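# Push wrapped bar lengthways under the sealing arm

## Task

Push the film-covered bar across the tabletop until its long axis sits directly beneath the sealing arm, with that arm passing along the bar's centre line.

## Robot and tools

Robot: two arms, left_arm and right_arm, each ending in a five-digit hand (index, middle, ring, thumb). right_arm carries a right hand; left_arm carries its mirror image. Calibrated base positions in the scene frame: left_arm (+0.054, +0.255, +0.014) m, right_arm (-0.020, -0.371, +0.023) m, both turned only slightly about z.

Frames: the scene frame has its origin at table height, halfway between the nominal bases. +z is up, +x points out over the table, and left_arm is on the +y side. Image left/right does not match arm names. Fixed cameras and the table use the scene frame. Each arm's positions, quaternions, targets and velocities are reported in that arm's own base frame. Reported hand positions may be off by a few centimetres, more at long reach.

Hand point axes (right hand): +z runs along straightened fingers toward the tips, +y points out of the palm (palm surface at y = -0.062 m), +x goes across the palm away from the thumb. On the left hand +x points toward the thumb. Straight fingertips end about 0.12 m beyond the hand point. A rigid mast sits at the wrist on the palm side and can strike things.

execute_actions(actions, cameras): actions is a list of up to 15 actions? No: a list of actions, each a table of at most 15 rows; each row lasts 1/30 s and a short table repeats its last row to fill 15 steps, so one action is 0.5 s. Every row is one flat list of 48 numbers, each in [-1, 1], covering both arms even if only one moves. Order: left dx, dy, dz, rx, ry, rz; then 16 left hand motor numbers; left current_limit; left speed; then the same 24 for the right arm.

dx..rz are offsets, not poses: they shift the arm's target away from its Hand target as it stood when the action began, along that arm's base axes, turning about the Hand target position. Every row in one action is measured from that same start, not from the row before; the next action starts from the new Hand target, so sending the same offset again moves further. Scale: 1.0 equals 0.6 m or 180 degrees; rx, ry, rz form a single rotation vector. All-zero pose numbers hold the current target (and re-request it if the hand fell short).

Hand motor numbers are absolute goals, not offsets, in this order: index_mcp, index_abd, index_pip, index_dip, middle_mcp, middle_abd, middle_pip, middle_dip, ring_mcp, ring_abd, ring_pip, ring_dip, thumb_cmc, thumb_axl, thumb_mcp, thumb_ipl. Each maps linearly between the hinge's stops; moving toward -1 curls fingers toward the palm and swings the thumb across the front of the palm. Straight values: mcp +0.75, abd 0, pip +0.58, dip +0.70, thumb_cmc +0.71, thumb_axl +0.68, thumb_mcp +0.23, thumb_ipl +0.17. A 0 is a real goal; to leave a hand unchanged, send back its hand_goal, hand_current_limit and hand_speed. Shortcut: put grasp numbers a, b, c, d in the first four places and exactly 0 in the other twelve; all four 0 gives the open hand. a curls index and middle tips, b bends all three fingers at the knuckle, c brings the thumb in front of the palm toward the index, d curls the ring finger. For a flat pushing surface an open or straight hand works well.

current_limit maps -1..+1 to 0..550 mA (minimum 11 mA); speed gives (speed + 1)/2 of 8.5 rad/s. Start values: +0.4 and -0.6. Settings persist until changed.

cameras: list of names (cam_high, cam_low, cam_left_wrist, cam_right_wrist, or "all"); [] for none; omitted means all only when actions is empty. An unknown name invalidates the call.

zoom_image(camera, region): region is [x0, y0, x1, y1] in pixels of that camera's most recent full image (504x504, origin top-left), at most 504 wide and high. Only cameras shown in the latest images can be zoomed.

finished_scene(scene=1, optional): ends irrevocably. The bar must remain correctly placed with the robot not touching it.

Results: end_effector_position (m) and end_effector_quat_wxyz per arm; Hand target (the last commanded pose after clipping, from which the next offsets count); joint positions, velocities (may say within noise or be omitted), torques (include arm weight, have offsets and noise; numbers 3 and 4 wrap at ±28 N m); per motor hand_goal, hand_measured, hand_current_ma, hand_state (moving, goal, blocked, overload); hand_current_limit, hand_speed; motor temperatures; MOTOR HOT or OVER-TEMPERATURE FAULT lines.

Motion behaviour: commanded orientation is clipped to within 40 degrees of the current one each step; position is favoured over orientation. The hand often stops short or sags below the target (elbow sag adds up), so check the reported position and send the remaining gap as a further offset; very small moves may not start. Being a few cm off in free air is not evidence of contact. To stop pressing on something, command the target back beyond the hand point. Near the waist axis a small hand move can swing the whole arm.

Avoid: shoving the bar off the table or leaving anything off it; fast or hard impacts with the table or fixed objects; arms touching each other or one hand gripping the other (may end the scene); motor current at or above 495 mA for 5 s (shutdown for 10 s); long stretched or loaded holds that heat motors toward 100 °C (the arm drops). The bar may occasionally be nudged by an outside push, so re-check before finishing. Thinking time lets the scene run on with the last command held. Joint ranges (rad): waist ±2.880, shoulder 0 to 3.142, elbow 0 to 3.019, wrist pitch -1.693 to 1.571, wrist yaw ±1.571, wrist roll ±2.094.

Each tool is called after "Call:" in YAML: its name, and indented under it one key for each argument.

## Session

Call:
execute_actions:
  actions: []

Scene clock: 0.00 s.
left_arm: end_effector_position=(+0.3573, +0.1766, +0.1572) hand_goal=(+0.754, +0.000, +0.576, +0.696, +0.754, +0.000, +0.576, +0.696, +0.754, +0.000, +0.576, +0.696, +0.714, +0.678, +0.226, +0.168) hand_measured=(+0.754, +0.000, +0.576, +0.696, +0.754, +0.000, +0.576, +0.696, +0.754, +0.000, +0.576, +0.696, +0.714, +0.678, +0.226, +0.168) hand_current_ma=(+0, +0, +0, +0, +0, +0, +0, +0, +0, +0, +0, +0, +0, +0, +0, +0) hand_state=(goal, goal, goal, goal, goal, goal, goal, goal, goal, goal, goal, goal, goal, goal, goal, goal) hand_current_limit=0.40 hand_speed=-0.60 end_effector_quat_wxyz=(-0.317, +0.943, +0.099, -0.008) | right_arm: end_effector_position=(+0.4949, +0.1433, +0.3232) hand_goal=(+0.754, +0.000, +0.576, +0.696, +0.754, +0.000, +0.576, +0.696, +0.754, +0.000, +0.576, +0.696, +0.714, +0.678, +0.226, +0.168) hand_measured=(+0.754, +0.000, +0.576, +0.696, +0.754, +0.000, +0.576, +0.696, +0.754, +0.000, +0.576, +0.696, +0.714, +0.678, +0.226, +0.168) hand_current_ma=(+0, +0, +0, +0, +0, +0, +0, +0, +0, +0, +0, +0, +0, +0, +0, +0) hand_state=(goal, goal, goal, goal, goal, goal, goal, goal, goal, goal, goal, goal, goal, goal, goal, goal) hand_current_limit=0.40 hand_speed=-0.60 end_effector_quat_wxyz=(-0.225, +0.649, +0.646, +0.334)
Joint positions: left_arm=[0.387 1.272 1.023 -1.133 -0.62 1.809] | right_arm=[0.102 1.29 1.296 -1.268 -0.782 0.235]
Joint velocities: within noise
Joint torques (N m): no reading
Motor temperatures (°C): left_arm=[28 27 30 28 28 27] | right_arm=[29 36 32 29 27 31]
Heat: left arm: hottest elbow 30 °C; right arm: hottest shoulder 36 °C.
Hand target: left_arm +0.3637, +0.1790, +0.1627; -0.318, +0.943, +0.101, -0.002 | right_arm +0.4999, +0.1438, +0.3362; -0.217, +0.644, +0.648, +0.343

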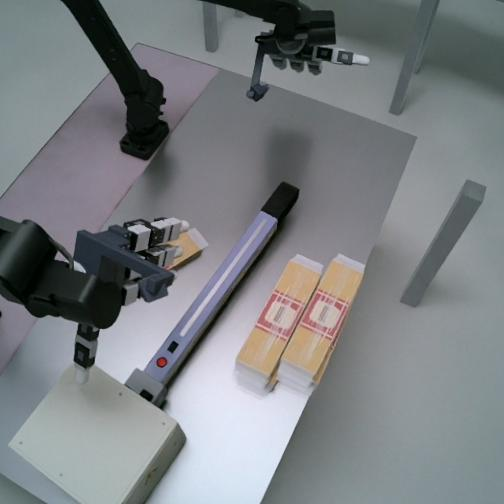

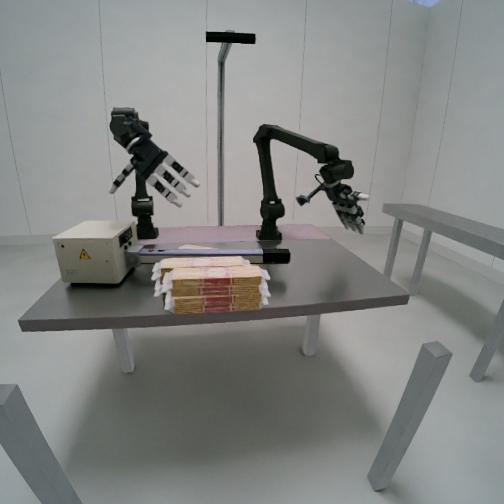

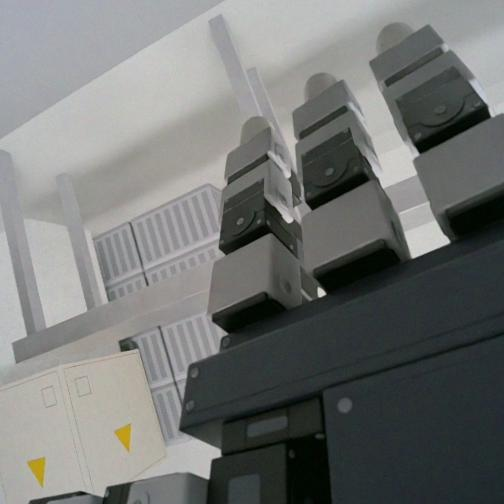

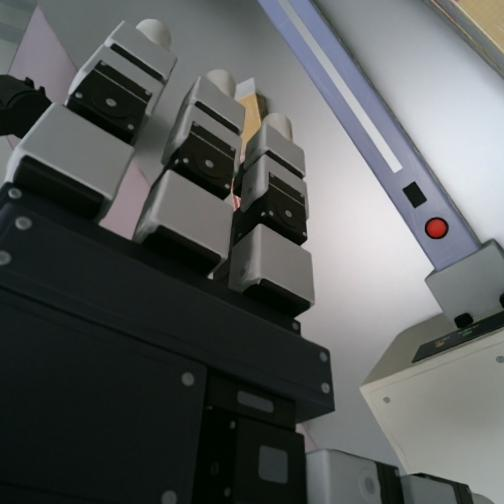

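Call:
zoom_image:
  camera: "cam_high"
  region: [60, 160, 310, 410]

Call:
zoom_image:
  camera: "cam_low"
  region: [40, 190, 300, 340]

Call:
zoom_image:
  camera: "cam_right_wrist"
  region: [200, 0, 500, 300]

Scaled by 2.016.

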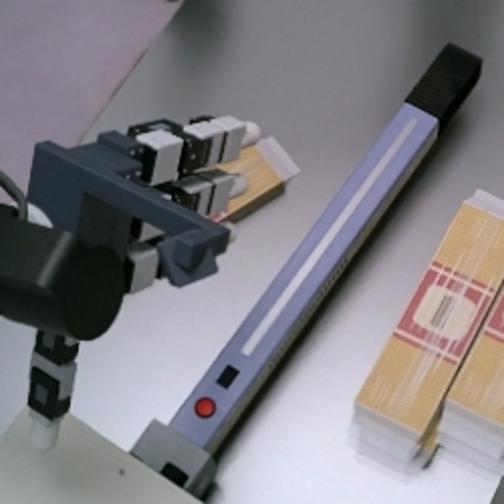

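Scaled by 1.938.

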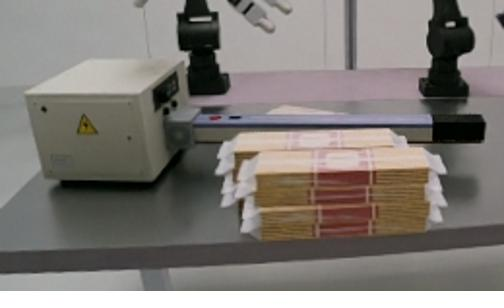

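Scaled by 1.680.

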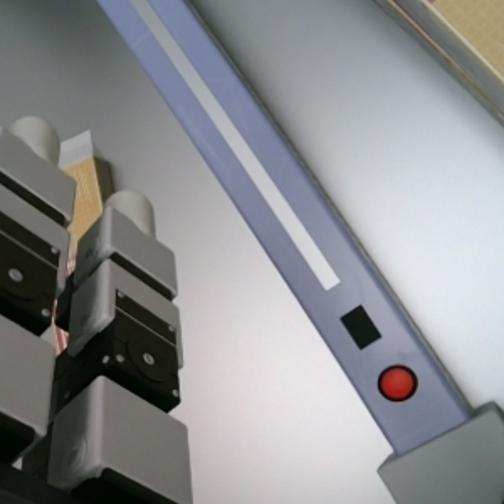

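Call:
execute_actions:
  actions:
    - [[0,0,0,0,0,0,0,0,0,0,0,0,0,0,0,0,0,0,0,0,0,0,0.4,-0.6,-0.08,0,0.03,-0.1,0,0,0,0,0,0,0,0,0,0,0,0,0,0,0,0,0,0,0.4,-0.6]]
    - [[0,0,0,0,0,0,0,0,0,0,0,0,0,0,0,0,0,0,0,0,0,0,0.4,-0.6,-0.1,-0.03,0.03,-0.1,0,0,0,0,0,0,0,0,0,0,0,0,0,0,0,0,0,0,0.4,-0.6]]
    - [[0,0,0,0,0,0,0,0,0,0,0,0,0,0,0,0,0,0,0,0,0,0,0.4,-0.6,-0.08,-0.03,0.0,-0.05,0,0,0,0,0,0,0,0,0,0,0,0,0,0,0,0,0,0,0.4,-0.6]]
  cameras: ["all"]

Scene clock: 5.10 s.
left_arm: end_effector_position=(+0.3573, +0.1766, +0.1572) hand_goal=(+0.750, +0.000, +0.580, +0.700, +0.750, +0.000, +0.580, +0.700, +0.750, +0.000, +0.580, +0.700, +0.710, +0.680, +0.230, +0.170) hand_measured=(+0.746, +0.000, +0.576, +0.698, +0.746, +0.000, +0.576, +0.698, +0.746, +0.000, +0.576, +0.698, +0.706, +0.678, +0.224, +0.168) hand_current_ma=(-18, +0, -13, -10, -17, +0, -13, -10, -19, +0, -13, -11, -12, -11, -27, -12) hand_state=(goal, goal, goal, goal, goal, goal, goal, goal, goal, goal, goal, goal, goal, goal, goal, goal) hand_current_limit=0.40 hand_speed=-0.60 end_effector_quat_wxyz=(-0.317, +0.943, +0.099, -0.008) | right_arm: end_effector_position=(+0.3469, +0.1087, +0.3764) hand_goal=(+0.750, +0.000, +0.580, +0.700, +0.750, +0.000, +0.580, +0.700, +0.750, +0.000, +0.580, +0.700, +0.710, +0.680, +0.230, +0.170) hand_measured=(+0.750, +0.000, +0.578, +0.698, +0.750, +0.002, +0.578, +0.698, +0.750, +0.000, +0.578, +0.698, +0.712, +0.678, +0.224, +0.168) hand_current_ma=(+0, +3, -9, -9, +0, +3, -10, -11, -1, +3, -10, -9, +7, -11, -27, -12) hand_state=(goal, goal, goal, goal, goal, goal, goal, goal, goal, goal, goal, goal, goal, goal, goal, goal) hand_current_limit=0.40 hand_speed=-0.60 end_effector_quat_wxyz=(+0.054, +0.673, +0.733, +0.086)
Joint positions: left_arm=[0.387 1.272 1.023 -1.133 -0.62 1.809] | right_arm=[0.469 1.007 1.315 -1.68 0.04 0.38]
Joint torques (N m): left_arm=[1.03 -7.12 11.89 0.51 -0.7 -0.11] | right_arm=[0.73 -6.53 8.72 0.55 0.26 0.19]
Heat: left arm: hottest elbow 30 °C; right arm: hottest shoulder 36 °C.
Hand target: left_arm +0.3637, +0.1790, +0.1627; -0.318, +0.943, +0.101, -0.002 | right_arm +0.3440, +0.1077, +0.3724; +0.046, +0.678, +0.730, +0.069
Off the commanded pose: left_arm 0.009 m, 1 deg | right_arm 0.005 m, 2 deg.
joint sent to its limit (right arm) — joint 4 (wrist pitch), lower limit. The joint targets still meet the commanded pose.

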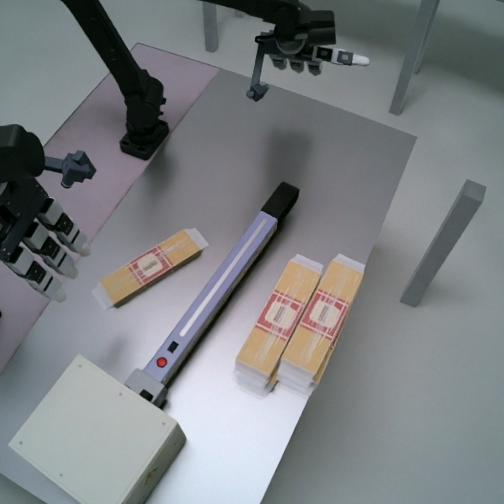

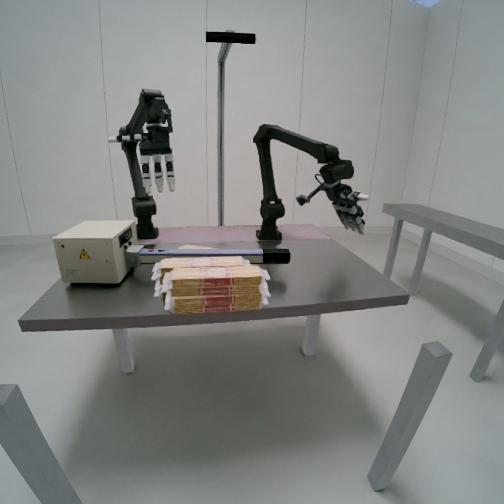

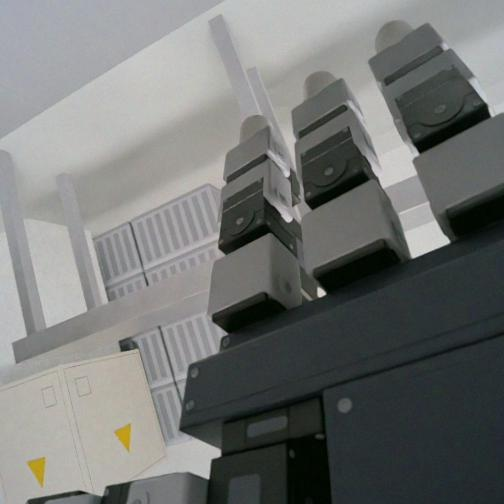

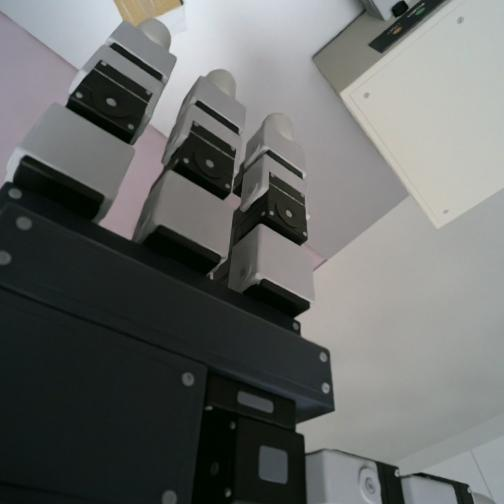

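Call:
zoom_image:
  camera: "cam_high"
  region: [80, 170, 320, 410]

Call:
zoom_image:
  camera: "cam_low"
  region: [120, 210, 320, 320]

Scaled by 2.100.

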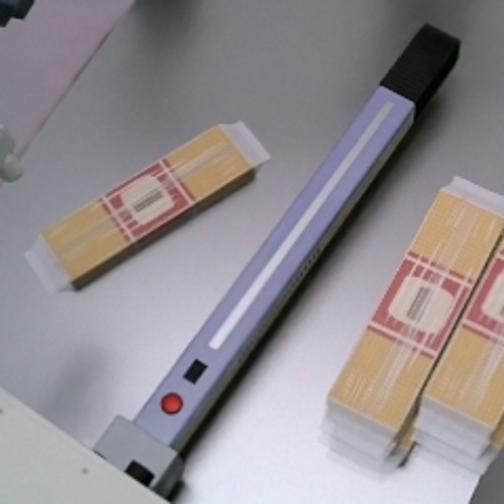

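Scaled by 2.520.

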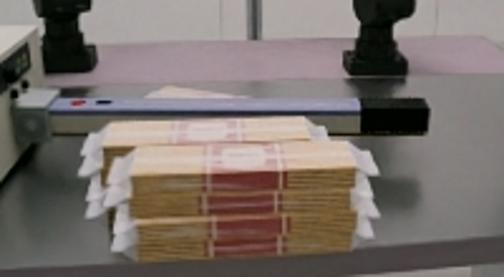

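Call:
execute_actions:
  actions:
    - [[0,0,0,0,0,0,0,0,0,0,0,0,0,0,0,0,0,0,0,0,0,0,0.4,-0.6,-0.05,0.09,-0.03,0,-0.015,-0.015,0.75,0.33,0.58,0.70,0.75,0,0.58,0.70,0.75,-0.33,0.58,0.70,0.71,0.68,0.23,0.17,0.4,-0.6]]
    - [[0,0,0,0,0,0,0,0,0,0,0,0,0,0,0,0,0,0,0,0,0,0,0.4,-0.6,-0.07,0.12,-0.04,0,-0.015,-0.015,0.75,0.33,0.58,0.70,0.75,0,0.58,0.70,0.75,-0.33,0.58,0.70,0.71,0.68,0.23,0.17,0.4,-0.6]]
    - [[0,0,0,0,0,0,0,0,0,0,0,0,0,0,0,0,0,0,0,0,0,0,0.4,-0.6,-0.07,0.1,-0.04,0,0,0,0.75,0.33,0.58,0.70,0.75,0,0.58,0.70,0.75,-0.33,0.58,0.70,0.71,0.68,0.23,0.17,0.4,-0.6]]
  cameras: ["cam_high", "cam_low", "cam_right_wrist"]

Scene clock: 9.93 s.
left_arm: end_effector_position=(+0.3573, +0.1766, +0.1572) hand_goal=(+0.750, +0.000, +0.580, +0.700, +0.750, +0.000, +0.580, +0.700, +0.750, +0.000, +0.580, +0.700, +0.710, +0.680, +0.230, +0.170) hand_measured=(+0.746, +0.000, +0.576, +0.698, +0.746, +0.000, +0.576, +0.698, +0.746, +0.000, +0.576, +0.698, +0.706, +0.678, +0.224, +0.168) hand_current_ma=(-18, +0, -13, -10, -17, +0, -13, -10, -19, +0, -13, -11, -12, -11, -27, -12) hand_state=(goal, goal, goal, goal, goal, goal, goal, goal, goal, goal, goal, goal, goal, goal, goal, goal) hand_current_limit=0.40 hand_speed=-0.60 end_effector_quat_wxyz=(-0.317, +0.943, +0.099, -0.008) | right_arm: end_effector_position=(+0.2269, +0.2899, +0.3021) hand_goal=(+0.750, +0.330, +0.580, +0.700, +0.750, +0.000, +0.580, +0.700, +0.750, -0.330, +0.580, +0.700, +0.710, +0.680, +0.230, +0.170) hand_measured=(+0.750, +0.328, +0.578, +0.698, +0.750, +0.002, +0.578, +0.698, +0.750, -0.326, +0.578, +0.698, +0.712, +0.678, +0.224, +0.168) hand_current_ma=(+1, -8, -7, -9, +2, +3, -7, -11, +3, +13, -7, -9, +7, -11, -27, -12) hand_state=(goal, goal, goal, goal, goal, goal, goal, goal, goal, goal, goal, goal, goal, goal, goal, goal) hand_current_limit=0.40 hand_speed=-0.60 end_effector_quat_wxyz=(+0.086, +0.700, +0.703, +0.091)
Joint positions: left_arm=[0.387 1.272 1.023 -1.133 -0.62 1.809] | right_arm=[1.257 1.177 1.221 -1.529 0.236 1.243]
Joint torques (N m): left_arm=[1.08 -7.12 11.89 0.51 -0.71 -0.12] | right_arm=[-0.09 -8.88 10.91 0.77 0.48 0.14]
Heat: left arm: hottest elbow 31 °C; right arm: hottest shoulder 36 °C.
Hand target: left_arm +0.3637, +0.1790, +0.1627; -0.318, +0.943, +0.101, -0.002 | right_arm +0.2299, +0.2937, +0.3063; +0.084, +0.708, +0.695, +0.099
Off the commanded pose: left_arm 0.009 m, 1 deg | right_arm 0.006 m, 2 deg.
Images, in order (width x height): cam_high 504x504, cam_low 504x504, cam_right_wrist 504x504.

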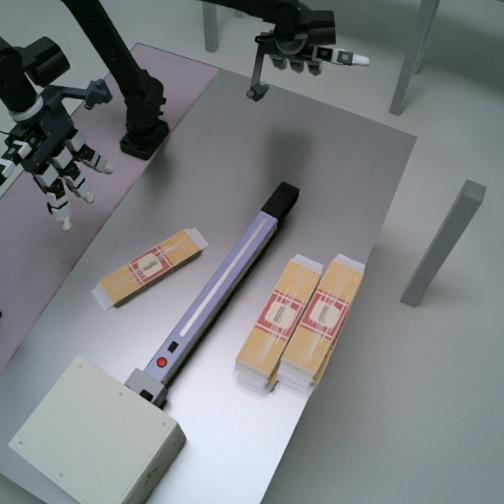

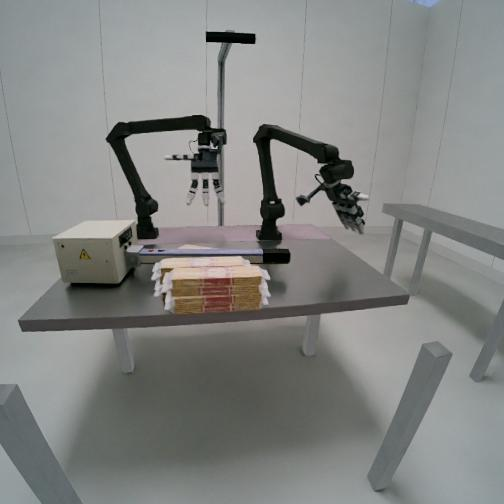

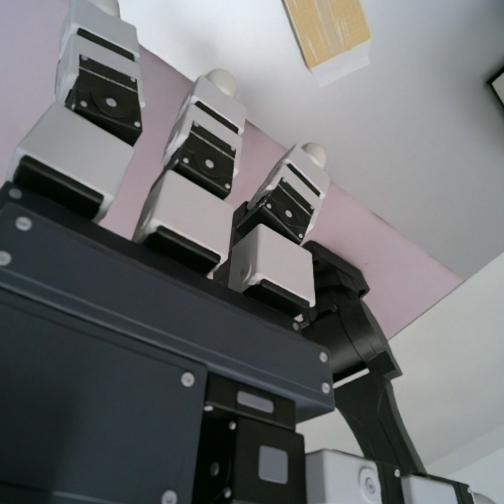

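Call:
execute_actions:
  actions:
    - [[0,0,0,0,0,0,0,0,0,0,0,0,0,0,0,0,0,0,0,0,0,0,0.4,-0.6,0,0,-0.05,0,0,0,0.75,0.33,0.58,0.70,0.75,0,0.58,0.70,0.75,-0.33,0.58,0.70,0.71,0.68,0.23,0.17,0.4,-0.6]]
    - [[0,0,0,0,0,0,0,0,0,0,0,0,0,0,0,0,0,0,0,0,0,0,0.4,-0.6,0,0,-0.08,0,0,0,0.75,0.33,0.58,0.70,0.75,0,0.58,0.70,0.75,-0.33,0.58,0.70,0.71,0.68,0.23,0.17,0.4,-0.6]]
    - [[0,0,0,0,0,0,0,0,0,0,0,0,0,0,0,0,0,0,0,0,0,0,0.4,-0.6,0,0,-0.07,0,0,0,0.75,0.33,0.58,0.70,0.75,0,0.58,0.70,0.75,-0.33,0.58,0.70,0.71,0.68,0.23,0.17,0.4,-0.6]]
    - [[0,0,0,0,0,0,0,0,0,0,0,0,0,0,0,0,0,0,0,0,0,0,0.4,-0.6,0,0,-0.04,0,0,0,0.75,0.33,0.58,0.70,0.75,0,0.58,0.70,0.75,-0.33,0.58,0.70,0.71,0.68,0.23,0.17,0.4,-0.6]]
  cameras: ["cam_high", "cam_low", "cam_right_wrist"]

Scene clock: 12.67 s.
left_arm: end_effector_position=(+0.3573, +0.1766, +0.1572) hand_goal=(+0.750, +0.000, +0.580, +0.700, +0.750, +0.000, +0.580, +0.700, +0.750, +0.000, +0.580, +0.700, +0.710, +0.680, +0.230, +0.170) hand_measured=(+0.746, +0.000, +0.576, +0.698, +0.746, +0.000, +0.576, +0.698, +0.746, +0.000, +0.576, +0.698, +0.706, +0.678, +0.224, +0.168) hand_current_ma=(-18, +0, -13, -10, -17, +0, -13, -10, -19, +0, -13, -11, -12, -11, -27, -12) hand_state=(goal, goal, goal, goal, goal, goal, goal, goal, goal, goal, goal, goal, goal, goal, goal, goal) hand_current_limit=0.40 hand_speed=-0.60 end_effector_quat_wxyz=(-0.317, +0.943, +0.099, -0.008) | right_arm: end_effector_position=(+0.2287, +0.2947, +0.1694) hand_goal=(+0.750, +0.330, +0.580, +0.700, +0.750, +0.000, +0.580, +0.700, +0.750, -0.330, +0.580, +0.700, +0.710, +0.680, +0.230, +0.170) hand_measured=(+0.750, +0.328, +0.578, +0.698, +0.750, +0.002, +0.578, +0.698, +0.750, -0.326, +0.578, +0.698, +0.712, +0.678, +0.224, +0.168) hand_current_ma=(+1, -8, -7, -9, +2, +3, -7, -11, +3, +13, -7, -9, +7, -11, -27, -12) hand_state=(goal, goal, goal, goal, goal, goal, goal, goal, goal, goal, goal, goal, goal, goal, goal, goal) hand_current_limit=0.40 hand_speed=-0.60 end_effector_quat_wxyz=(+0.081, +0.702, +0.700, +0.103)
Joint positions: left_arm=[0.387 1.272 1.023 -1.133 -0.62 1.809] | right_arm=[1.257 1.227 0.906 -1.138 0.237 1.247]
Joint torques (N m): left_arm=[1.14 -7.18 11.88 0.49 -0.7 -0.12] | right_arm=[-0.03 -8.53 8.51 0.95 0.46 0.18]
Heat: left arm: hottest elbow 31 °C; right arm: hottest shoulder 36 °C.
Hand target: left_arm +0.3637, +0.1790, +0.1627; -0.318, +0.943, +0.101, -0.002 | right_arm +0.2299, +0.2937, +0.1623; +0.084, +0.708, +0.695, +0.099
Off the commanded pose: left_arm 0.009 m, 1 deg | right_arm 0.007 m, 1 deg.
Images, in order (width x height): cam_high 504x504, cam_low 504x504, cam_right_wrist 504x504.

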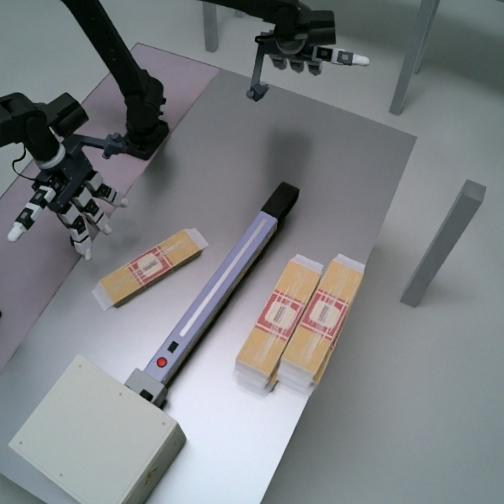

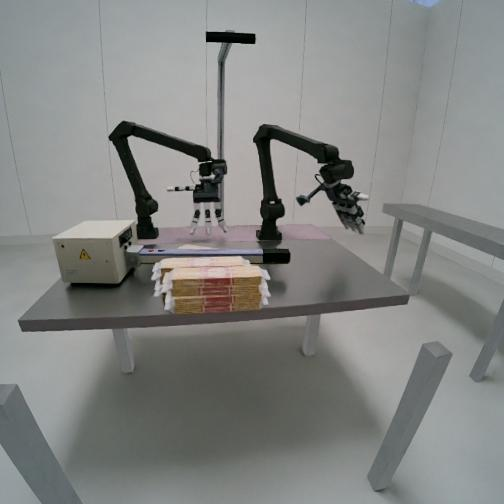

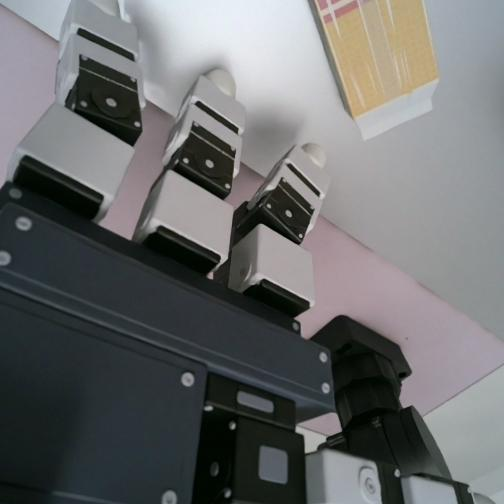

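Call:
execute_actions:
  actions:
    - [[0,0,0,0,0,0,0,0,0,0,0,0,0,0,0,0,0,0,0,0,0,0,0.4,-0.6,0,0,-0.05,0,0,0,0.75,0.33,0.58,0.70,0.75,0,0.58,0.70,0.75,-0.33,0.58,0.70,0.71,0.68,0.23,0.17,0.4,-0.6]]
  cameras: ["cam_high", "cam_low", "cam_right_wrist"]

Call:
zoom_image:
  camera: "cam_high"
  region: [0, 150, 220, 370]

Call:
zoom_image:
  camera: "cam_low"
  region: [140, 180, 280, 320]

Scene clock: 13.70 s.
left_arm: end_effector_position=(+0.3573, +0.1766, +0.1572) hand_goal=(+0.750, +0.000, +0.580, +0.700, +0.750, +0.000, +0.580, +0.700, +0.750, +0.000, +0.580, +0.700, +0.710, +0.680, +0.230, +0.170) hand_measured=(+0.746, +0.000, +0.576, +0.698, +0.746, +0.000, +0.576, +0.698, +0.746, +0.000, +0.576, +0.698, +0.706, +0.678, +0.224, +0.168) hand_current_ma=(-18, +0, -13, -10, -17, +0, -13, -10, -19, +0, -13, -11, -12, -11, -27, -12) hand_state=(goal, goal, goal, goal, goal, goal, goal, goal, goal, goal, goal, goal, goal, goal, goal, goal) hand_current_limit=0.40 hand_speed=-0.60 end_effector_quat_wxyz=(-0.317, +0.943, +0.099, -0.008) | right_arm: end_effector_position=(+0.2288, +0.2948, +0.1383) hand_goal=(+0.750, +0.330, +0.580, +0.700, +0.750, +0.000, +0.580, +0.700, +0.750, -0.330, +0.580, +0.700, +0.710, +0.680, +0.230, +0.170) hand_measured=(+0.750, +0.328, +0.578, +0.698, +0.750, +0.002, +0.578, +0.698, +0.750, -0.326, +0.578, +0.698, +0.712, +0.678, +0.224, +0.168) hand_current_ma=(+1, -8, -7, -9, +2, +3, -7, -11, +3, +13, -7, -9, +7, -11, -27, -12) hand_state=(goal, goal, goal, goal, goal, goal, goal, goal, goal, goal, goal, goal, goal, goal, goal, goal) hand_current_limit=0.40 hand_speed=-0.60 end_effector_quat_wxyz=(+0.081, +0.702, +0.700, +0.101)
Joint positions: left_arm=[0.387 1.272 1.023 -1.133 -0.62 1.809] | right_arm=[1.257 1.263 0.849 -1.048 0.238 1.247]
Joint torques (N m): left_arm=[1.2 -7.06 11.88 0.49 -0.71 -0.12] | right_arm=[-0.03 -8.94 8.36 0.96 0.45 0.18]
Heat: left arm: hottest elbow 31 °C; right arm: hottest shoulder 36 °C.
Hand target: left_arm +0.3637, +0.1790, +0.1627; -0.318, +0.943, +0.101, -0.002 | right_arm +0.2300, +0.2937, +0.1323; +0.084, +0.708, +0.695, +0.099
Off the commanded pose: left_arm 0.009 m, 1 deg | right_arm 0.006 m, 1 deg.
Images, in order (width x height): cam_high 504x504, cam_low 504x504, cam_right_wrist 504x504.

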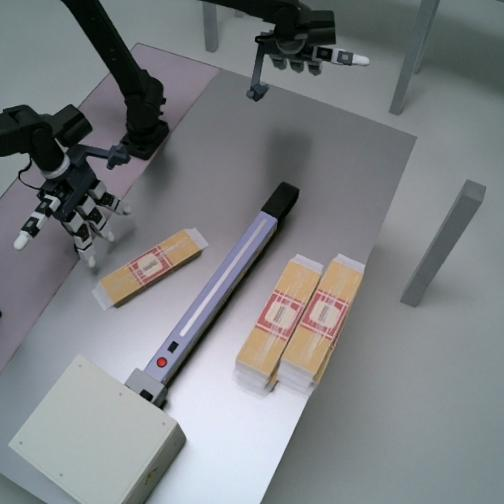

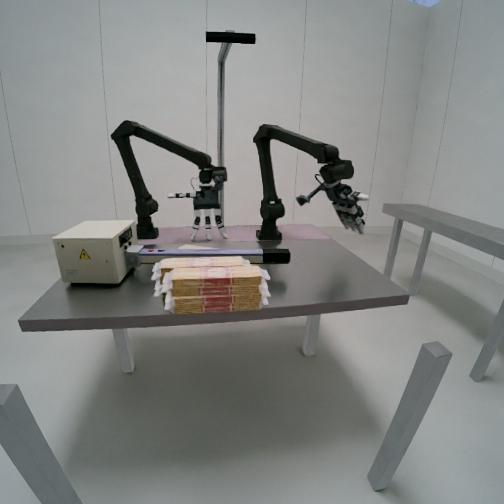

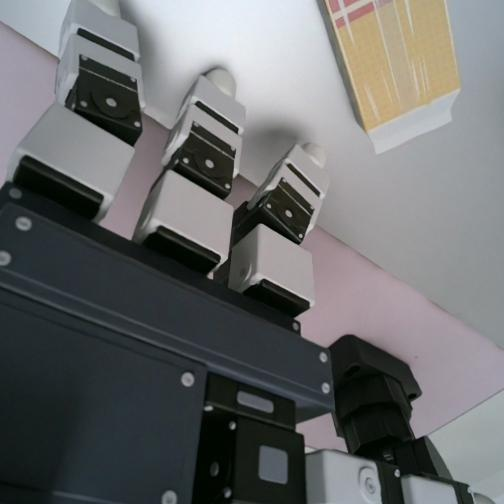

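Scaled by 2.291.

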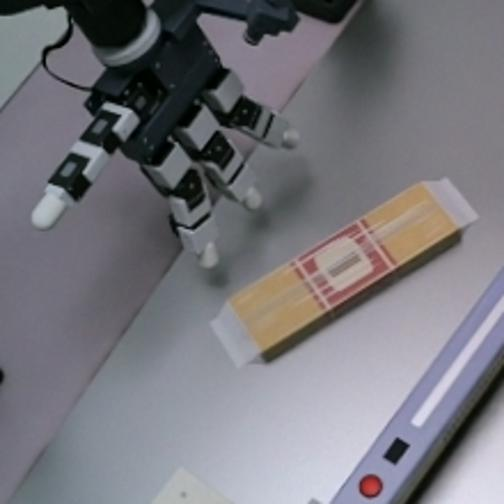

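Scaled by 3.600.

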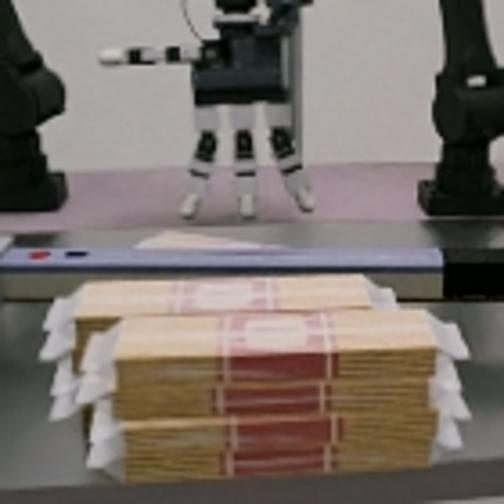

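Call:
execute_actions:
  actions:
    - [[0,0,0,0,0,0,0,0,0,0,0,0,0,0,0,0,0,0,0,0,0,0,0.4,-0.6,0.02,0,-0.02,0,0,-0.025,0.75,0.33,0.58,0.70,0.75,0,0.58,0.70,0.75,-0.33,0.58,0.70,0.71,0.68,0.23,0.17,0.4,-0.6]]
    - [[0,0,0,0,0,0,0,0,0,0,0,0,0,0,0,0,0,0,0,0,0,0,0.4,-0.6,0.05,0,0,0,0,0,0.75,0.33,0.58,0.70,0.75,0,0.58,0.70,0.75,-0.33,0.58,0.70,0.71,0.68,0.23,0.17,0.4,-0.6]]
    - [[0,0,0,0,0,0,0,0,0,0,0,0,0,0,0,0,0,0,0,0,0,0,0.4,-0.6,0.05,0,0,0,0,0,0.75,0.33,0.58,0.70,0.75,0,0.58,0.70,0.75,-0.33,0.58,0.70,0.71,0.68,0.23,0.17,0.4,-0.6]]
  cameras: ["cam_high", "cam_low", "cam_right_wrist"]

Call:
zoom_image:
  camera: "cam_high"
  region: [0, 150, 220, 370]

Scene clock: 15.97 s.
left_arm: end_effector_position=(+0.3573, +0.1766, +0.1572) hand_goal=(+0.750, +0.000, +0.580, +0.700, +0.750, +0.000, +0.580, +0.700, +0.750, +0.000, +0.580, +0.700, +0.710, +0.680, +0.230, +0.170) hand_measured=(+0.746, +0.000, +0.576, +0.698, +0.746, +0.000, +0.576, +0.698, +0.746, +0.000, +0.576, +0.698, +0.706, +0.678, +0.224, +0.168) hand_current_ma=(-18, +0, -13, -10, -17, +0, -13, -10, -19, +0, -13, -11, -12, -11, -27, -12) hand_state=(goal, goal, goal, goal, goal, goal, goal, goal, goal, goal, goal, goal, goal, goal, goal, goal) hand_current_limit=0.40 hand_speed=-0.60 end_effector_quat_wxyz=(-0.317, +0.943, +0.099, -0.008) | right_arm: end_effector_position=(+0.2901, +0.2763, +0.1144) hand_goal=(+0.750, +0.330, +0.580, +0.700, +0.750, +0.000, +0.580, +0.700, +0.750, -0.330, +0.580, +0.700, +0.710, +0.680, +0.230, +0.170) hand_measured=(+0.760, +0.330, +0.586, +0.702, +0.752, +0.006, +0.584, +0.704, +0.752, -0.326, +0.578, +0.698, +0.712, +0.678, +0.224, +0.168) hand_current_ma=(+43, -3, +22, +5, +11, +20, +13, +14, +4, +13, -7, -9, +7, -11, -27, -12) hand_state=(goal, goal, goal, goal, goal, goal, goal, goal, goal, goal, goal, goal, goal, goal, goal, goal) hand_current_limit=0.40 hand_speed=-0.60 end_effector_quat_wxyz=(+0.091, +0.739, +0.662, +0.085)
Joint positions: left_arm=[0.387 1.272 1.023 -1.133 -0.62 1.809] | right_arm=[1.078 1.362 0.872 -0.981 0.23 1.175]
Joint torques (N m): left_arm=[1.08 -7.18 11.89 0.47 -0.71 -0.12] | right_arm=[-0.26 -9.35 12.36 0.87 0.32 -0.19]
Heat: left arm: hottest elbow 32 °C; right arm: hottest shoulder 36 °C.
Hand target: left_arm +0.3637, +0.1790, +0.1627; -0.318, +0.943, +0.101, -0.002 | right_arm +0.3019, +0.2937, +0.1203; +0.088, +0.734, +0.666, +0.095
Off the commanded pose: left_arm 0.009 m, 1 deg | right_arm 0.022 m, 1 deg.
Images, in order (width x height): cam_high 504x504, cam_low 504x504, cam_right_wrist 504x504.

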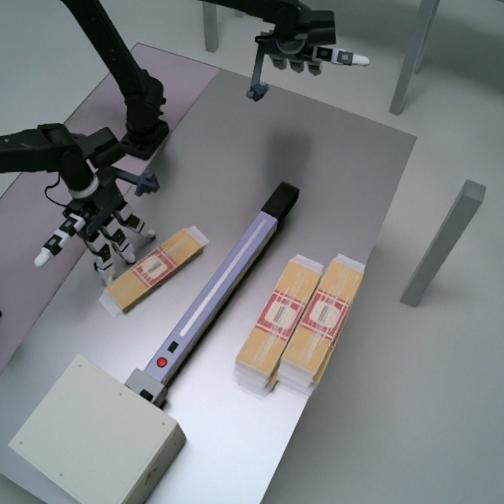

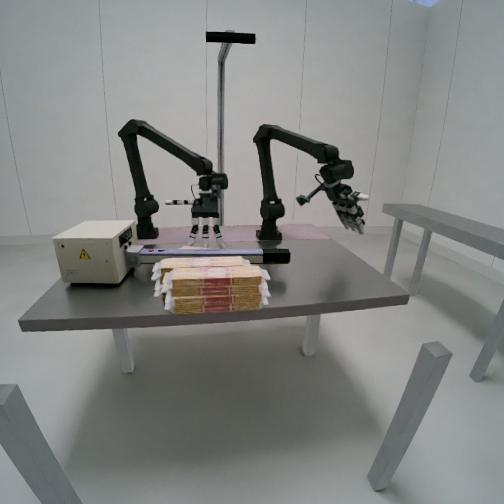

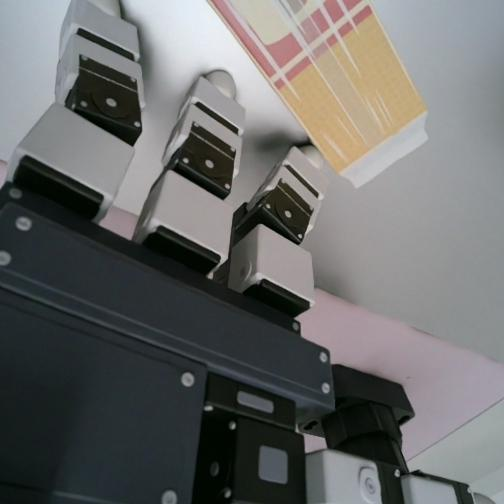

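Scaled by 2.291.

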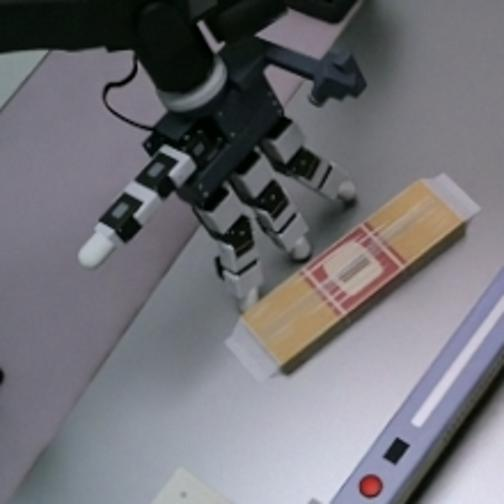

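Call:
execute_actions:
  actions:
    - [[0,0,0,0,0,0,0,0,0,0,0,0,0,0,0,0,0,0,0,0,0,0,0.4,-0.6,0.05,0.01,0.015,0,0,0,0.75,0.33,0.58,0.70,0.75,0,0.58,0.70,0.75,-0.33,0.58,0.70,0.71,0.68,0.23,0.17,0.4,-0.6]]
    - [[0,0,0,0,0,0,0,0,0,0,0,0,0,0,0,0,0,0,0,0,0,0,0.4,-0.6,0.05,0.01,0.005,0,0,0,0.75,0.33,0.58,0.70,0.75,0,0.58,0.70,0.75,-0.33,0.58,0.70,0.71,0.68,0.23,0.17,0.4,-0.6]]
  cameras: ["cam_high", "cam_low", "cam_right_wrist"]

Call:
zoom_image:
  camera: "cam_high"
  region: [50, 170, 270, 390]

Scene clock: 18.37 s.
left_arm: end_effector_position=(+0.3573, +0.1766, +0.1572) hand_goal=(+0.750, +0.000, +0.580, +0.700, +0.750, +0.000, +0.580, +0.700, +0.750, +0.000, +0.580, +0.700, +0.710, +0.680, +0.230, +0.170) hand_measured=(+0.746, +0.000, +0.576, +0.698, +0.746, +0.000, +0.576, +0.698, +0.746, +0.000, +0.576, +0.698, +0.706, +0.678, +0.224, +0.168) hand_current_ma=(-18, +0, -13, -10, -17, +0, -13, -10, -19, +0, -13, -11, -12, -11, -27, -12) hand_state=(goal, goal, goal, goal, goal, goal, goal, goal, goal, goal, goal, goal, goal, goal, goal, goal) hand_current_limit=0.40 hand_speed=-0.60 end_effector_quat_wxyz=(-0.317, +0.943, +0.099, -0.008) | right_arm: end_effector_position=(+0.3476, +0.2877, +0.1210) hand_goal=(+0.750, +0.330, +0.580, +0.700, +0.750, +0.000, +0.580, +0.700, +0.750, -0.330, +0.580, +0.700, +0.710, +0.680, +0.230, +0.170) hand_measured=(+0.756, +0.332, +0.584, +0.702, +0.756, +0.002, +0.584, +0.704, +0.752, -0.326, +0.580, +0.698, +0.712, +0.678, +0.224, +0.168) hand_current_ma=(+26, +5, +16, +10, +30, +10, +19, +12, +4, +13, -4, -6, +7, -11, -27, -12) hand_state=(goal, goal, goal, goal, goal, goal, goal, goal, goal, goal, goal, goal, goal, goal, goal, goal) hand_current_limit=0.40 hand_speed=-0.60 end_effector_quat_wxyz=(+0.091, +0.739, +0.662, +0.082)
Joint positions: left_arm=[0.387 1.272 1.023 -1.133 -0.62 1.809] | right_arm=[0.962 1.454 0.986 -0.982 0.215 1.059]
Joint torques (N m): left_arm=[1.08 -7.24 11.89 0.51 -0.71 -0.11] | right_arm=[-0.21 -11.52 13.46 0.54 0.3 -0.15]
Heat: left arm: hottest elbow 32 °C; right arm: hottest shoulder 36 °C.
Hand target: left_arm +0.3637, +0.1790, +0.1627; -0.318, +0.943, +0.101, -0.002 | right_arm +0.3620, +0.3057, +0.1325; +0.088, +0.734, +0.666, +0.096
Off the commanded pose: left_arm 0.009 m, 1 deg | right_arm 0.026 m, 2 deg.
Images, in order (width x height): cam_high 504x504, cam_low 504x504, cam_right_wrist 504x504.

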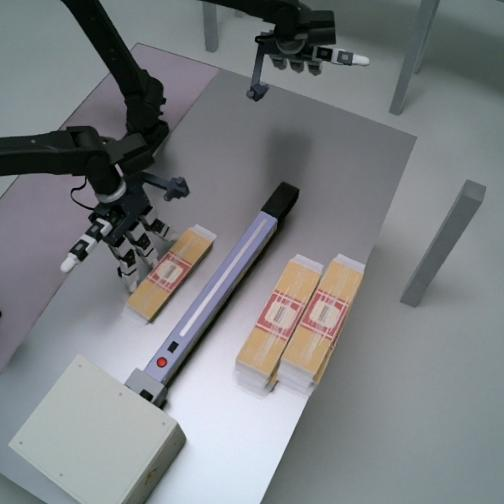

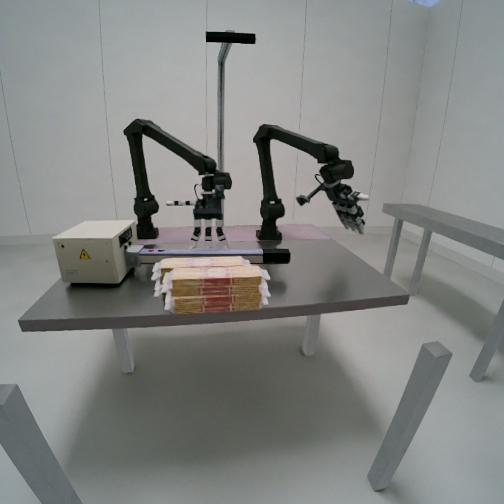

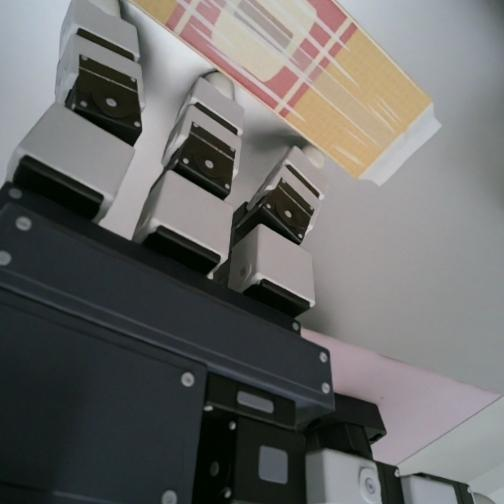

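Scaled by 2.291.

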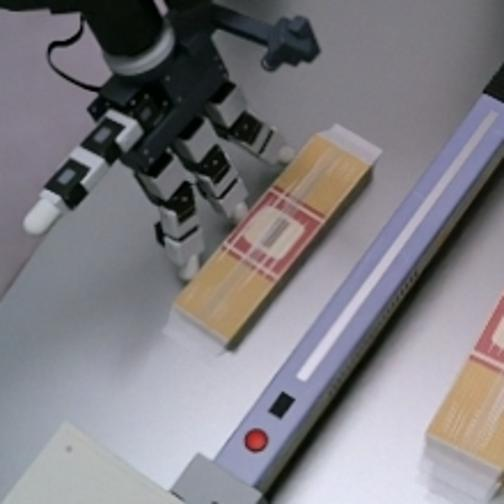

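Call:
execute_actions:
  actions:
    - [[0,0,0,0,0,0,0,0,0,0,0,0,0,0,0,0,0,0,0,0,0,0,0.4,-0.6,0.05,0,0.003,0,0,0.007,0.75,0.33,0.58,0.70,0.75,0,0.58,0.70,0.75,-0.33,0.58,0.70,0.71,0.68,0.23,0.17,0.4,-0.6]]
    - [[0,0,0,0,0,0,0,0,0,0,0,0,0,0,0,0,0,0,0,0,0,0,0.4,-0.6,0.05,0,0.003,0,0,0,0.75,0.33,0.58,0.70,0.75,0,0.58,0.70,0.75,-0.33,0.58,0.70,0.71,0.68,0.23,0.17,0.4,-0.6]]
  cameras: ["cam_high", "cam_low", "cam_right_wrist"]

Call:
zoom_image:
  camera: "cam_high"
  region: [80, 170, 300, 390]

Call:
zoom_image:
  camera: "cam_low"
  region: [140, 180, 280, 320]

Scene clock: 20.40 s.
left_arm: end_effector_position=(+0.3573, +0.1766, +0.1572) hand_goal=(+0.750, +0.000, +0.580, +0.700, +0.750, +0.000, +0.580, +0.700, +0.750, +0.000, +0.580, +0.700, +0.710, +0.680, +0.230, +0.170) hand_measured=(+0.746, +0.000, +0.576, +0.698, +0.746, +0.000, +0.576, +0.698, +0.746, +0.000, +0.576, +0.698, +0.706, +0.678, +0.224, +0.168) hand_current_ma=(-18, +0, -13, -10, -17, +0, -13, -10, -19, +0, -13, -11, -12, -11, -27, -12) hand_state=(goal, goal, goal, goal, goal, goal, goal, goal, goal, goal, goal, goal, goal, goal, goal, goal) hand_current_limit=0.40 hand_speed=-0.60 end_effector_quat_wxyz=(-0.317, +0.943, +0.099, -0.008) | right_arm: end_effector_position=(+0.4047, +0.2880, +0.1242) hand_goal=(+0.750, +0.330, +0.580, +0.700, +0.750, +0.000, +0.580, +0.700, +0.750, -0.330, +0.580, +0.700, +0.710, +0.680, +0.230, +0.170) hand_measured=(+0.756, +0.330, +0.586, +0.702, +0.760, +0.002, +0.586, +0.704, +0.754, -0.326, +0.580, +0.700, +0.712, +0.678, +0.224, +0.168) hand_current_ma=(+29, +3, +20, +10, +43, +7, +24, +12, +13, +13, +3, -3, +7, -11, -27, -12) hand_state=(goal, goal, goal, goal, goal, goal, goal, goal, goal, goal, goal, goal, goal, goal, goal, goal) hand_current_limit=0.40 hand_speed=-0.60 end_effector_quat_wxyz=(+0.088, +0.732, +0.671, +0.079)
Joint positions: left_arm=[0.387 1.272 1.023 -1.133 -0.62 1.809] | right_arm=[0.849 1.53 1.082 -0.982 0.192 0.923]
Joint torques (N m): left_arm=[1.2 -7.3 11.89 0.47 -0.72 -0.11] | right_arm=[-0.26 -13.22 13.72 0.77 0.28 -0.13]
Heat: left arm: hottest elbow 32 °C; right arm: hottest shoulder 36 °C.
Hand target: left_arm +0.3637, +0.1790, +0.1627; -0.318, +0.943, +0.101, -0.002 | right_arm +0.4220, +0.3057, +0.1360; +0.086, +0.727, +0.674, +0.096
Off the commanded pose: left_arm 0.009 m, 1 deg | right_arm 0.027 m, 2 deg.
Images, in order (width x height): cam_high 504x504, cam_low 504x504, cam_right_wrist 504x504.

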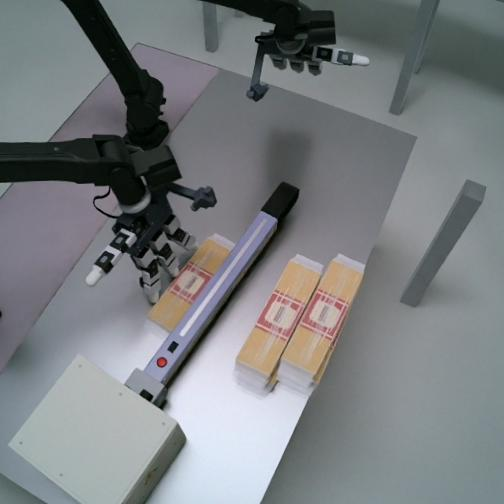

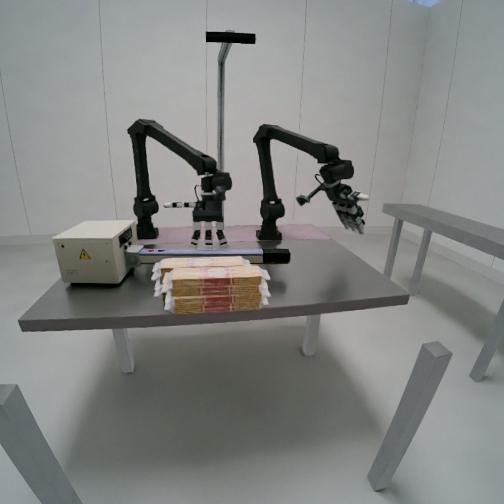

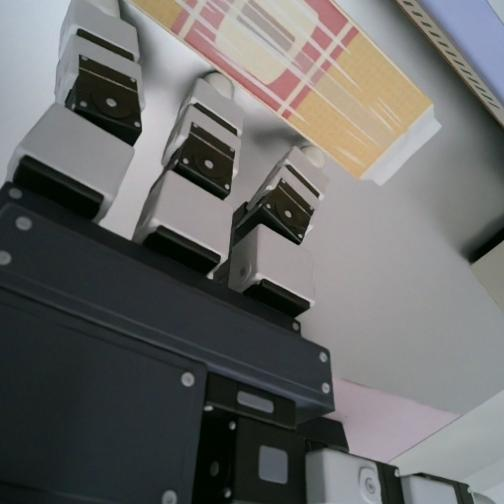

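Scaled by 2.291.

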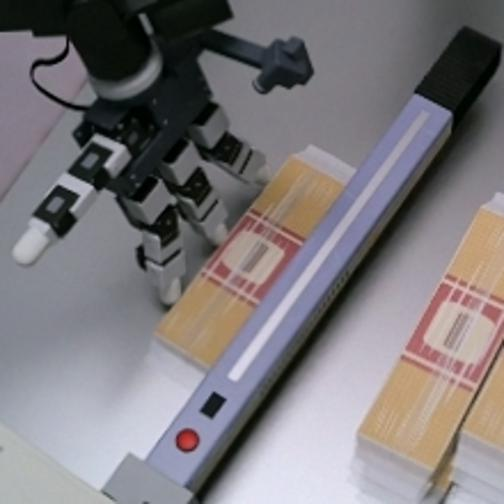

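Scaled by 3.600.

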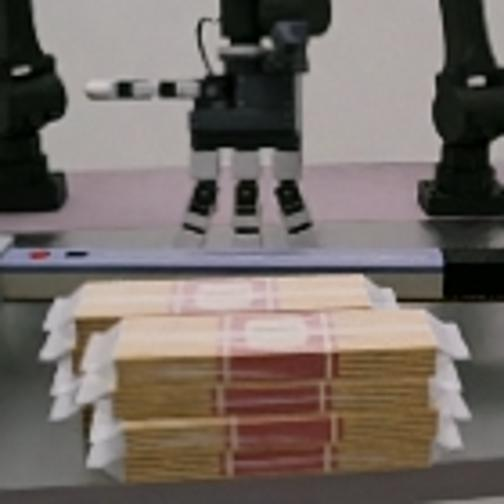

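Call:
execute_actions:
  actions:
    - [[0,0,0,0,0,0,0,0,0,0,0,0,0,0,0,0,0,0,0,0,0,0,0.4,-0.6,0.055,0,0.003,0,0,0.005,0.75,0.33,0.58,0.70,0.75,0,0.58,0.70,0.75,-0.33,0.58,0.70,0.71,0.68,0.23,0.17,0.4,-0.6]]
  cameras: ["cam_high", "cam_low", "cam_right_wrist"]

Call:
zoom_image:
  camera: "cam_high"
  region: [130, 190, 290, 350]

Call:
zoom_image:
  camera: "cam_high"
  region: [180, 240, 260, 320]

Scene clock: 21.53 s.
left_arm: end_effector_position=(+0.3573, +0.1766, +0.1572) hand_goal=(+0.750, +0.000, +0.580, +0.700, +0.750, +0.000, +0.580, +0.700, +0.750, +0.000, +0.580, +0.700, +0.710, +0.680, +0.230, +0.170) hand_measured=(+0.746, +0.000, +0.576, +0.698, +0.746, +0.000, +0.576, +0.698, +0.746, +0.000, +0.576, +0.698, +0.706, +0.678, +0.224, +0.168) hand_current_ma=(-18, +0, -13, -10, -17, +0, -13, -10, -19, +0, -13, -11, -12, -11, -27, -12) hand_state=(goal, goal, goal, goal, goal, goal, goal, goal, goal, goal, goal, goal, goal, goal, goal, goal) hand_current_limit=0.40 hand_speed=-0.60 end_effector_quat_wxyz=(-0.317, +0.943, +0.099, -0.008) | right_arm: end_effector_position=(+0.4372, +0.2887, +0.1265) hand_goal=(+0.750, +0.330, +0.580, +0.700, +0.750, +0.000, +0.580, +0.700, +0.750, -0.330, +0.580, +0.700, +0.710, +0.680, +0.230, +0.170) hand_measured=(+0.754, +0.332, +0.584, +0.702, +0.762, +0.002, +0.586, +0.704, +0.752, -0.326, +0.580, +0.700, +0.712, +0.678, +0.224, +0.168) hand_current_ma=(+21, +4, +15, +10, +51, +4, +28, +12, +12, +13, +3, -3, +7, -11, -27, -12) hand_state=(goal, goal, goal, goal, goal, goal, goal, goal, goal, goal, goal, goal, goal, goal, goal, goal) hand_current_limit=0.40 hand_speed=-0.60 end_effector_quat_wxyz=(+0.087, +0.727, +0.676, +0.080)
Joint positions: left_arm=[0.387 1.272 1.023 -1.133 -0.62 1.809] | right_arm=[0.794 1.576 1.143 -0.982 0.18 0.852]
Joint torques (N m): left_arm=[1.14 -7.06 11.89 0.47 -0.71 -0.12] | right_arm=[0.09 -14.04 13.86 0.84 0.24 -0.21]
Heat: left arm: hottest elbow 32 °C; right arm: hottest shoulder 36 °C.
Hand target: left_arm +0.3637, +0.1790, +0.1627; -0.318, +0.943, +0.101, -0.002 | right_arm +0.4549, +0.3059, +0.1377; +0.086, +0.722, +0.680, +0.097
Off the commanded pose: left_arm 0.009 m, 1 deg | right_arm 0.027 m, 2 deg.
Images, in order (width x height): cam_high 504x504, cam_low 504x504, cam_right_wrist 504x504.

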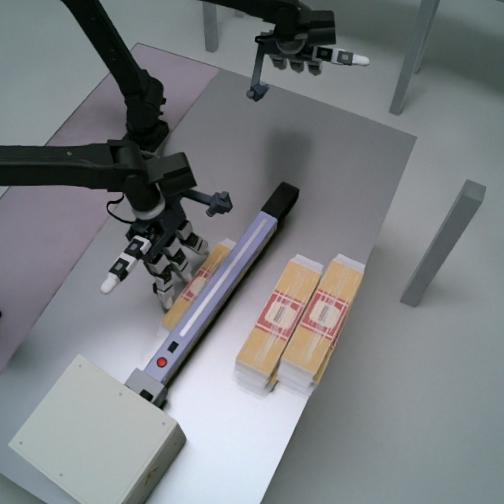

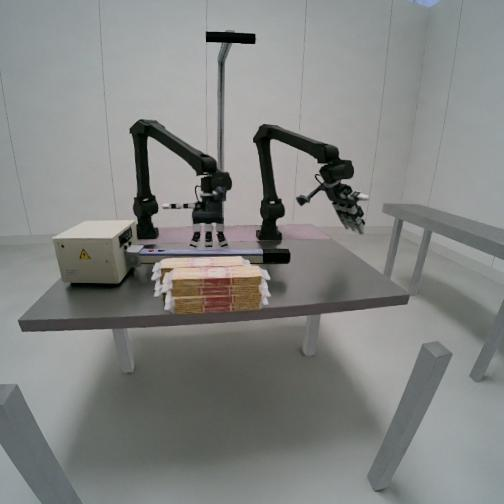

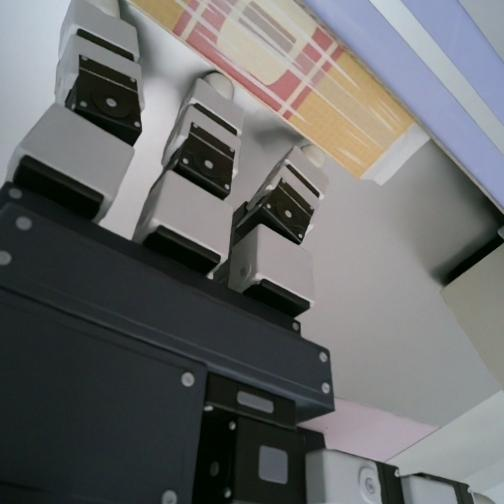

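Scaled by 3.150.

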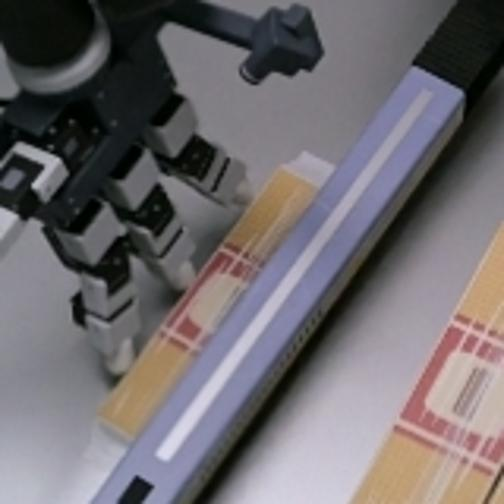

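Scaled by 6.300.

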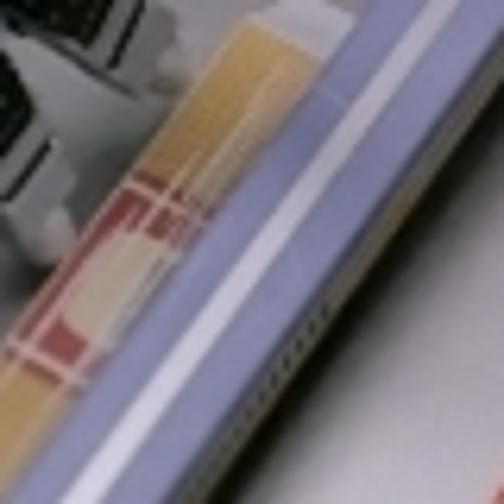

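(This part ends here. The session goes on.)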